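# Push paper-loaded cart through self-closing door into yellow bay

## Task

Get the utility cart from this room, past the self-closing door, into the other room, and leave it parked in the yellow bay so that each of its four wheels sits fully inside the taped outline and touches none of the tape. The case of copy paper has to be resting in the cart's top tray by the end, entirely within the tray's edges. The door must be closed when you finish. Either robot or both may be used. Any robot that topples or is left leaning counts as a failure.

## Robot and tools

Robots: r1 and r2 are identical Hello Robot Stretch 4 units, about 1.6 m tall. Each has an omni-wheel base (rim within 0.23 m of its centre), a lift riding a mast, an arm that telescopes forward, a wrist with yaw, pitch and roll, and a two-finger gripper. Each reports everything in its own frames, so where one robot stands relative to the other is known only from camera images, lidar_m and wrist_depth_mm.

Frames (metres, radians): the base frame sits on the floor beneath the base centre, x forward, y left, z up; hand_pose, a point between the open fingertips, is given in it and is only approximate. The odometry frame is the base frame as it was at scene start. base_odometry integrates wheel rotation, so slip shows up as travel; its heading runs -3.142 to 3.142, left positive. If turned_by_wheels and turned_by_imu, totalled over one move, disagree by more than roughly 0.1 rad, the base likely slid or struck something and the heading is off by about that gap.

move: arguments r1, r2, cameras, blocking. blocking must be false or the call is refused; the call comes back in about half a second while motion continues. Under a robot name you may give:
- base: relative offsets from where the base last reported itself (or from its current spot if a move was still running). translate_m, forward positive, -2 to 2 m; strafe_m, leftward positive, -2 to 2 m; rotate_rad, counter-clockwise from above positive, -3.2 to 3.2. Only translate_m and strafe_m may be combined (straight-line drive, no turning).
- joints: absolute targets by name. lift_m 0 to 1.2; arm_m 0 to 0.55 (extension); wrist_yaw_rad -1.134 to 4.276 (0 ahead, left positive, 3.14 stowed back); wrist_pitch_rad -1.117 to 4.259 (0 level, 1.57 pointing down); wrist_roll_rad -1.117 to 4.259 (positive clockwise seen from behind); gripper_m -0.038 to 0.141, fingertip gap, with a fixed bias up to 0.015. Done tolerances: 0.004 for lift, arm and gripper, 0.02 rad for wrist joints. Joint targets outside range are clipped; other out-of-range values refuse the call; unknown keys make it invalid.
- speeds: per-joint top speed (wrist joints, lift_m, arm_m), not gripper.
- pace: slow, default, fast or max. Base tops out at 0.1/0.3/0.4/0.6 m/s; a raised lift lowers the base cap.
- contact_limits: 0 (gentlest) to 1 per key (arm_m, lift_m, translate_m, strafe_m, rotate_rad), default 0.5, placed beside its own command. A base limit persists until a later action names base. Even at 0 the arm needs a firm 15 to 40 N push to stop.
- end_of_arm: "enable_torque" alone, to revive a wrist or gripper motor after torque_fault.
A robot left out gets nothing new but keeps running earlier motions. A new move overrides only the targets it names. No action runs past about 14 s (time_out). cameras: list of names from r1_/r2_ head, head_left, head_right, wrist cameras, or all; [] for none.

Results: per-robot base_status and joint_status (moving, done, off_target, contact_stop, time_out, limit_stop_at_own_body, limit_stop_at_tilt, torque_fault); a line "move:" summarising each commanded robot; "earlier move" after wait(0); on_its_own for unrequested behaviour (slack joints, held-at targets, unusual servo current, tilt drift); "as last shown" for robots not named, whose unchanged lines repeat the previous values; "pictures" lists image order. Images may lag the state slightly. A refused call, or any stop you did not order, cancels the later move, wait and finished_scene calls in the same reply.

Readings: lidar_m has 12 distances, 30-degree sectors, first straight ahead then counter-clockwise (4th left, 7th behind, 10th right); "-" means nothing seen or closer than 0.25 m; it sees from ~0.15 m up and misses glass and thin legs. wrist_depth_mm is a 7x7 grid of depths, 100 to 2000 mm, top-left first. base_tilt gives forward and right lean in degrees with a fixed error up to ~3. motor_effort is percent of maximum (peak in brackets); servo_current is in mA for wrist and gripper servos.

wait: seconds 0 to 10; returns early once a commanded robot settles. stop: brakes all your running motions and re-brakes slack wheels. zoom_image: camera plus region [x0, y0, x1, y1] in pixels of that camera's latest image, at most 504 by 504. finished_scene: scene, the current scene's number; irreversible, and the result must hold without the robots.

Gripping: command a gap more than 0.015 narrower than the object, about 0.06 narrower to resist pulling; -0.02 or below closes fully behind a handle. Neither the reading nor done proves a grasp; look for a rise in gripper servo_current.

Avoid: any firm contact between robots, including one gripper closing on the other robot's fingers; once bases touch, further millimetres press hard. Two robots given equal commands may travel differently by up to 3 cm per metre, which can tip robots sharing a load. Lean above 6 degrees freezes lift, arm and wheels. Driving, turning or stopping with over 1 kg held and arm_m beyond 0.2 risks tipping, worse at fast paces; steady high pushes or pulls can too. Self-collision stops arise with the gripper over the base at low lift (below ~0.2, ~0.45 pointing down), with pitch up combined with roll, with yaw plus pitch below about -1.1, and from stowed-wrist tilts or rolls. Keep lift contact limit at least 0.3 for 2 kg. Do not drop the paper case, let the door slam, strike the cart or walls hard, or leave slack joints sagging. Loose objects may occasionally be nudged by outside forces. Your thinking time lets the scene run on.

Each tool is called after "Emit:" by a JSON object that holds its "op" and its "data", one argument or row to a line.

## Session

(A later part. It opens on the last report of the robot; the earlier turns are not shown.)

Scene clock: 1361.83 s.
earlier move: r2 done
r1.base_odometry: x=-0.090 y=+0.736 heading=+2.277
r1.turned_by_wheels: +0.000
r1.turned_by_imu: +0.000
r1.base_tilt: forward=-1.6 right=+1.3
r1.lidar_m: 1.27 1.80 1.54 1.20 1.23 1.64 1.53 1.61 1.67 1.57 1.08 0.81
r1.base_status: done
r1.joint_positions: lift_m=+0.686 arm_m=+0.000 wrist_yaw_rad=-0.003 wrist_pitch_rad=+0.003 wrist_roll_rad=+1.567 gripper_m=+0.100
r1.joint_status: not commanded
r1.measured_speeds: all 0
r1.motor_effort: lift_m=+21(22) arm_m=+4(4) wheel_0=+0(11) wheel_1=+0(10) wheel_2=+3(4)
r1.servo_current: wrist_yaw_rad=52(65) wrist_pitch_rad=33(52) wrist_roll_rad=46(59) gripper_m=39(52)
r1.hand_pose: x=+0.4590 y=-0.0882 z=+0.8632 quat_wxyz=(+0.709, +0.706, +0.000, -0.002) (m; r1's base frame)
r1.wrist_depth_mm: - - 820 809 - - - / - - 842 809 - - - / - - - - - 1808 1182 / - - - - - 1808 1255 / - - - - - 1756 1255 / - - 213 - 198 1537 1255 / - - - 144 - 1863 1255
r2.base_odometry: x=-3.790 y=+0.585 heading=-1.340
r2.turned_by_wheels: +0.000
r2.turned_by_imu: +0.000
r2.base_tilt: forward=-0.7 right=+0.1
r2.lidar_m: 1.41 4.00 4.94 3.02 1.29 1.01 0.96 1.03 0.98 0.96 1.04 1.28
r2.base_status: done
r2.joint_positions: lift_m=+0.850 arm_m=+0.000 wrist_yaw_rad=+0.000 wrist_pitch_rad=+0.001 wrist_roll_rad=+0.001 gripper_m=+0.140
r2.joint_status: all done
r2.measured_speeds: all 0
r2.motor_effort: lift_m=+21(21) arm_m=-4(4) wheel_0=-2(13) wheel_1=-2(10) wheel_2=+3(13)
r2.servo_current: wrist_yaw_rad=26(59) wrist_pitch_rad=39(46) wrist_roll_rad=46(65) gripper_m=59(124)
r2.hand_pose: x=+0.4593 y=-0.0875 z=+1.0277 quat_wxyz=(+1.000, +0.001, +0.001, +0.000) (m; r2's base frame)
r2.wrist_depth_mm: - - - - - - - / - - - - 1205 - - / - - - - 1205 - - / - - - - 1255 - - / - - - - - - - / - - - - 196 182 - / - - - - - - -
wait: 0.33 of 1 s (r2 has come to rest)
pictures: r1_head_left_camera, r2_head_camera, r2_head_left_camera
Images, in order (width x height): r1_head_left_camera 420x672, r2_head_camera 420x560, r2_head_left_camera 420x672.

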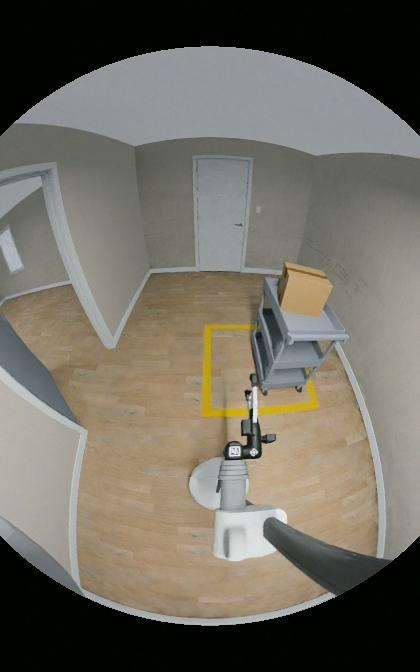

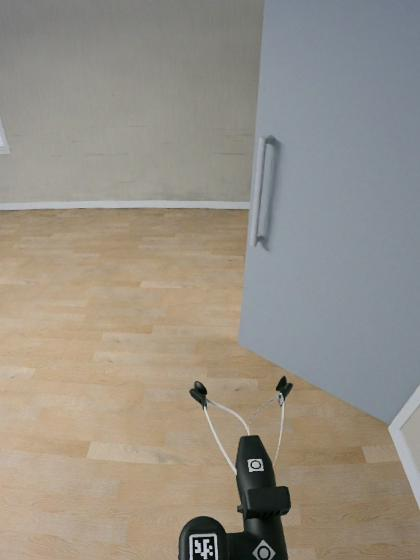

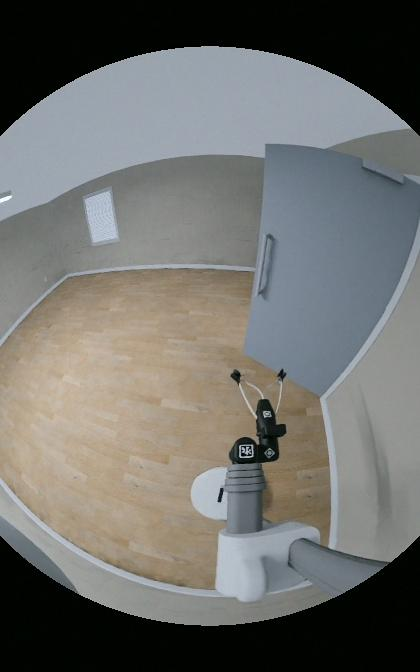

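Emit:
{"op": "wait", "data": {
  "seconds": 2,
  "cameras": ["r1_head_camera","r2_head_camera","r1_head_left_camera","r1_head_right_camera"]
}}

Emit:
{"op": "zoom_image", "data": {
  "camera": "r1_head_camera",
  "region": [240, 230, 420, 480]
}}

Scene clock: 1373.50 s.
r1.base_odometry: x=-0.090 y=+0.736 heading=+2.277
r1.turned_by_wheels: +0.000
r1.turned_by_imu: -0.001
r1.base_tilt: forward=-1.6 right=+1.3
r1.lidar_m: 1.27 1.81 1.37 1.19 1.24 1.63 1.53 1.59 1.68 1.58 1.08 0.82
r1.base_status: done
r1.joint_positions: lift_m=+0.686 arm_m=+0.000 wrist_yaw_rad=-0.003 wrist_pitch_rad=+0.003 wrist_roll_rad=+1.567 gripper_m=+0.100
r1.joint_status: not commanded
r1.measured_speeds: all 0
r1.motor_effort: lift_m=+21(22) arm_m=+4(4) wheel_0=-1(11) wheel_1=+0(10) wheel_2=+3(4)
r1.servo_current: wrist_yaw_rad=52(65) wrist_pitch_rad=39(52) wrist_roll_rad=52(59) gripper_m=46(52)
r1.hand_pose: x=+0.4590 y=-0.0882 z=+0.8632 quat_wxyz=(+0.709, +0.706, +0.000, -0.002) (m; r1's base frame)
r1.wrist_depth_mm: - - 798 798 - - - / - - 831 809 - - - / - - - - - 1756 1160 / - - - - - 1808 1229 / - - - - - 1808 1281 / - - 214 - 198 1576 1281 / - - - 144 - 1808 1255
r2.base_odometry: x=-3.790 y=+0.585 heading=-1.340
r2.turned_by_wheels: +0.000
r2.turned_by_imu: +0.002
r2.base_tilt: forward=-0.7 right=+0.1
r2.lidar_m: 3.78 3.99 4.96 3.05 1.32 0.99 0.96 1.04 1.00 0.96 1.04 1.47
r2.base_status: done
r2.joint_positions: lift_m=+0.850 arm_m=+0.000 wrist_yaw_rad=+0.000 wrist_pitch_rad=+0.001 wrist_roll_rad=+0.001 gripper_m=+0.140
r2.joint_status: all done
r2.measured_speeds: all 0
r2.motor_effort: lift_m=+21(21) arm_m=-4(4) wheel_0=-3(13) wheel_1=-2(10) wheel_2=+4(13)
r2.servo_current: wrist_yaw_rad=39(59) wrist_pitch_rad=46(46) wrist_roll_rad=52(65) gripper_m=46(124)
r2.hand_pose: x=+0.4593 y=-0.0875 z=+1.0277 quat_wxyz=(+1.000, +0.001, +0.001, +0.000) (m; r2's base frame)
r2.wrist_depth_mm: - - - - - - - / - - - - - - - / - - - - - - - / - - - - - - - / - - - - - - - / - - - - - 205 - / - - - - - - -
wait: 2.00 s; at rest from the start
pictures: r1_head_camera, r1_head_left_camera, r1_head_right_camera, r2_head_camera
Images, in order (width x height): r1_head_camera 420x560, r1_head_left_camera 420x672, r1_head_right_camera 420x672, r2_head_camera 420x560.

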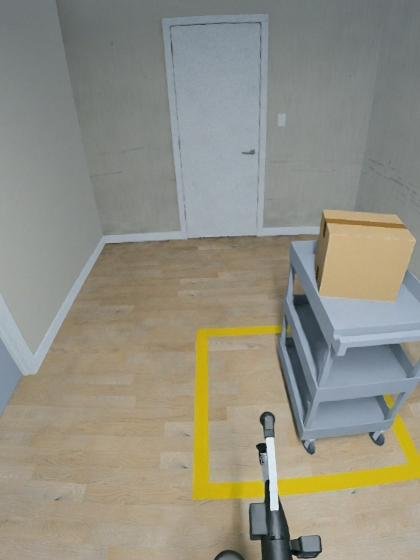

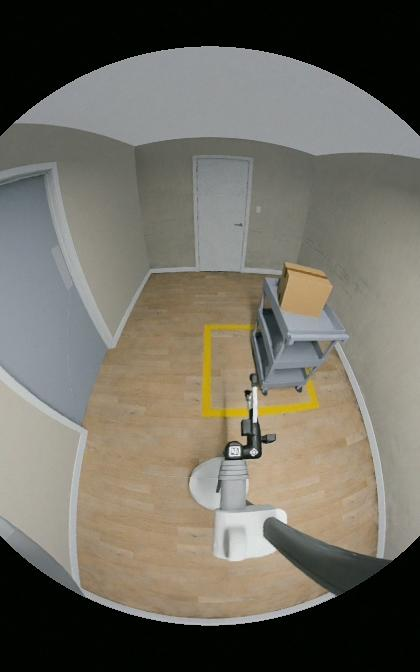

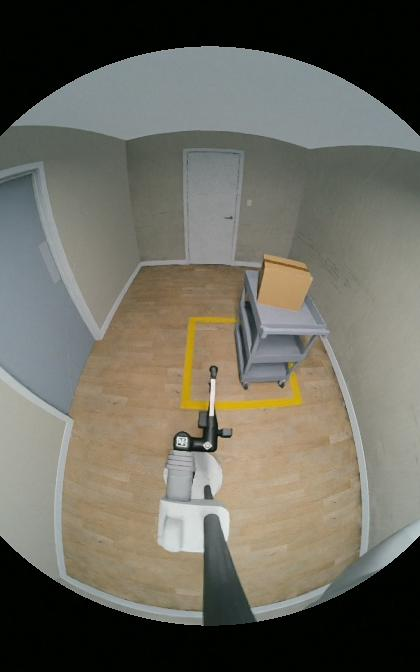

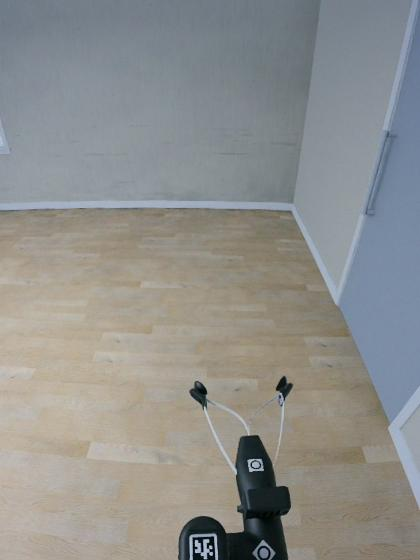

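Scaled by 2.016 from the camera's 420x560 image, which has a finer 600x800 frame.

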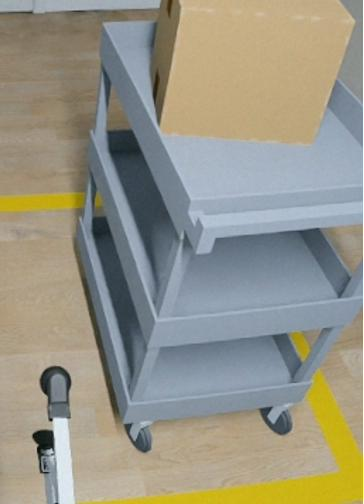

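Emit:
{"op": "wait", "data": {
  "seconds": 0,
  "cameras": ["r1_head_left_camera","r2_head_camera","r2_head_left_camera","r2_head_right_camera"]
}}

Emit:
{"op": "zoom_image", "data": {
  "camera": "r1_head_left_camera",
  "region": [0, 150, 140, 480]
}}

Emit:
{"op": "zoom_image", "data": {
  "camera": "r2_head_camera",
  "region": [280, 0, 420, 520]
}}

Scene clock: 1384.83 s.
r1.base_odometry: x=-0.090 y=+0.736 heading=+2.277
r1.turned_by_wheels: +0.000
r1.turned_by_imu: -0.001
r1.base_tilt: forward=-1.6 right=+1.3
r1.lidar_m: 1.26 1.79 1.35 1.20 1.25 1.63 1.53 1.58 1.64 1.55 1.08 0.82
r1.base_status: done
r1.joint_positions: lift_m=+0.686 arm_m=+0.000 wrist_yaw_rad=-0.003 wrist_pitch_rad=+0.003 wrist_roll_rad=+1.567 gripper_m=+0.100
r1.joint_status: not commanded
r1.measured_speeds: all 0
r1.motor_effort: lift_m=+21(22) arm_m=+4(4) wheel_0=+0(11) wheel_1=+0(10) wheel_2=+3(4)
r1.servo_current: wrist_yaw_rad=52(65) wrist_pitch_rad=46(52) wrist_roll_rad=46(59) gripper_m=39(52)
r1.hand_pose: x=+0.4590 y=-0.0882 z=+0.8632 quat_wxyz=(+0.709, +0.706, +0.000, -0.002) (m; r1's base frame)
r1.wrist_depth_mm: - - 820 798 - - - / - - 831 820 - - - / - - - - - 1756 1160 / - - - - - 1756 1229 / - - - - - 1808 1229 / - - 213 - 198 1576 1229 / - - - 144 - 1863 1281
r2.base_odometry: x=-3.790 y=+0.585 heading=-1.340
r2.turned_by_wheels: +0.000
r2.turned_by_imu: +0.002
r2.base_tilt: forward=-0.7 right=+0.0
r2.lidar_m: 3.75 4.00 4.95 3.06 1.31 1.00 0.97 1.05 0.98 0.95 1.03 1.51
r2.base_status: done
r2.joint_positions: lift_m=+0.850 arm_m=+0.000 wrist_yaw_rad=+0.000 wrist_pitch_rad=+0.001 wrist_roll_rad=+0.001 gripper_m=+0.140
r2.joint_status: all done
r2.measured_speeds: all 0
r2.motor_effort: lift_m=+21(21) arm_m=-4(4) wheel_0=-3(13) wheel_1=-2(10) wheel_2=+4(13)
r2.servo_current: wrist_yaw_rad=33(59) wrist_pitch_rad=46(46) wrist_roll_rad=39(65) gripper_m=59(124)
r2.hand_pose: x=+0.4593 y=-0.0875 z=+1.0277 quat_wxyz=(+1.000, +0.001, +0.001, +0.000) (m; r2's base frame)
r2.wrist_depth_mm: - - - - - - - / - - - - - - - / - - - - - - - / - - - - - - - / - - - - - - - / - - - - - 205 - / - - - - - - -
pictures: r1_head_left_camera, r2_head_camera, r2_head_left_camera, r2_head_right_camera
Images, in order (width x height): r1_head_left_camera 420x672, r2_head_camera 420x560, r2_head_left_camera 420x672, r2_head_right_camera 420x672.

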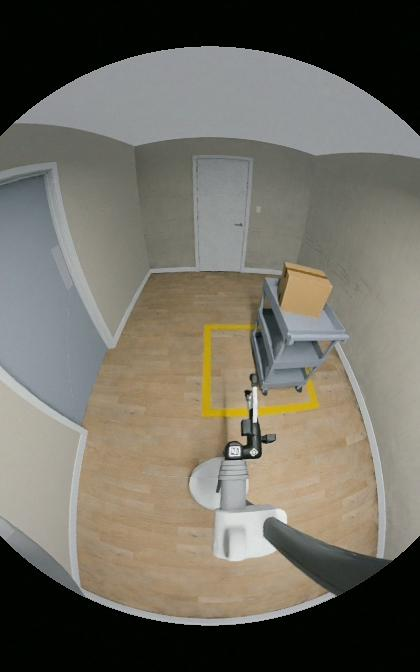

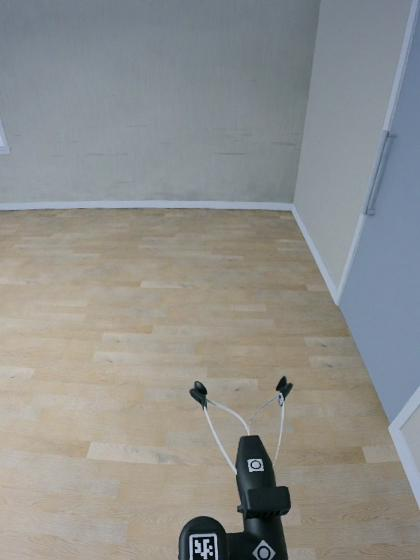

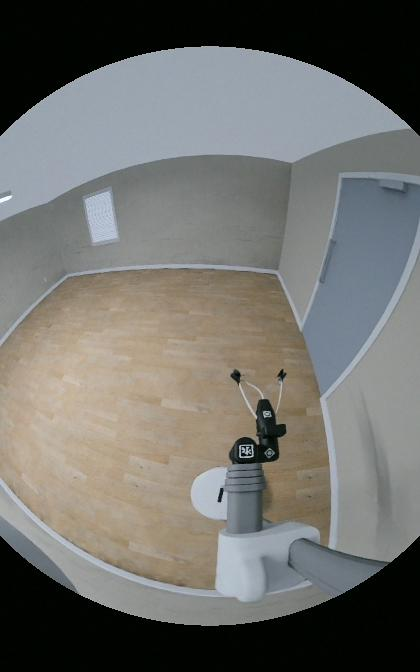

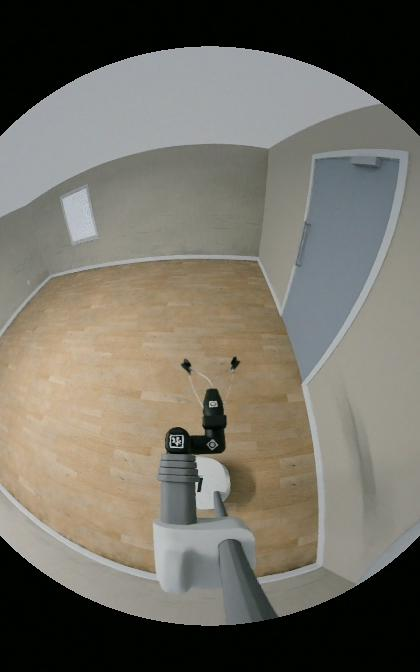

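Scaled by 1.527 from the camera's 420x672 image, which has a finer 600x960 frame.

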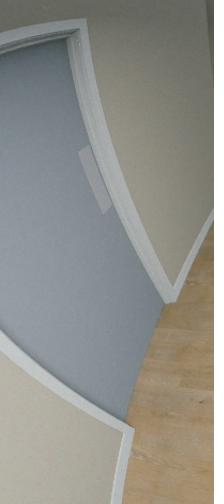

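Region (280, 0, 420, 520) is 140x520 pixels. A region can be at most 504 by 504 pixels.

Emit:
{"op": "finished_scene", "data": {
  "scene": 2
}}

The scene is finished: the task was done.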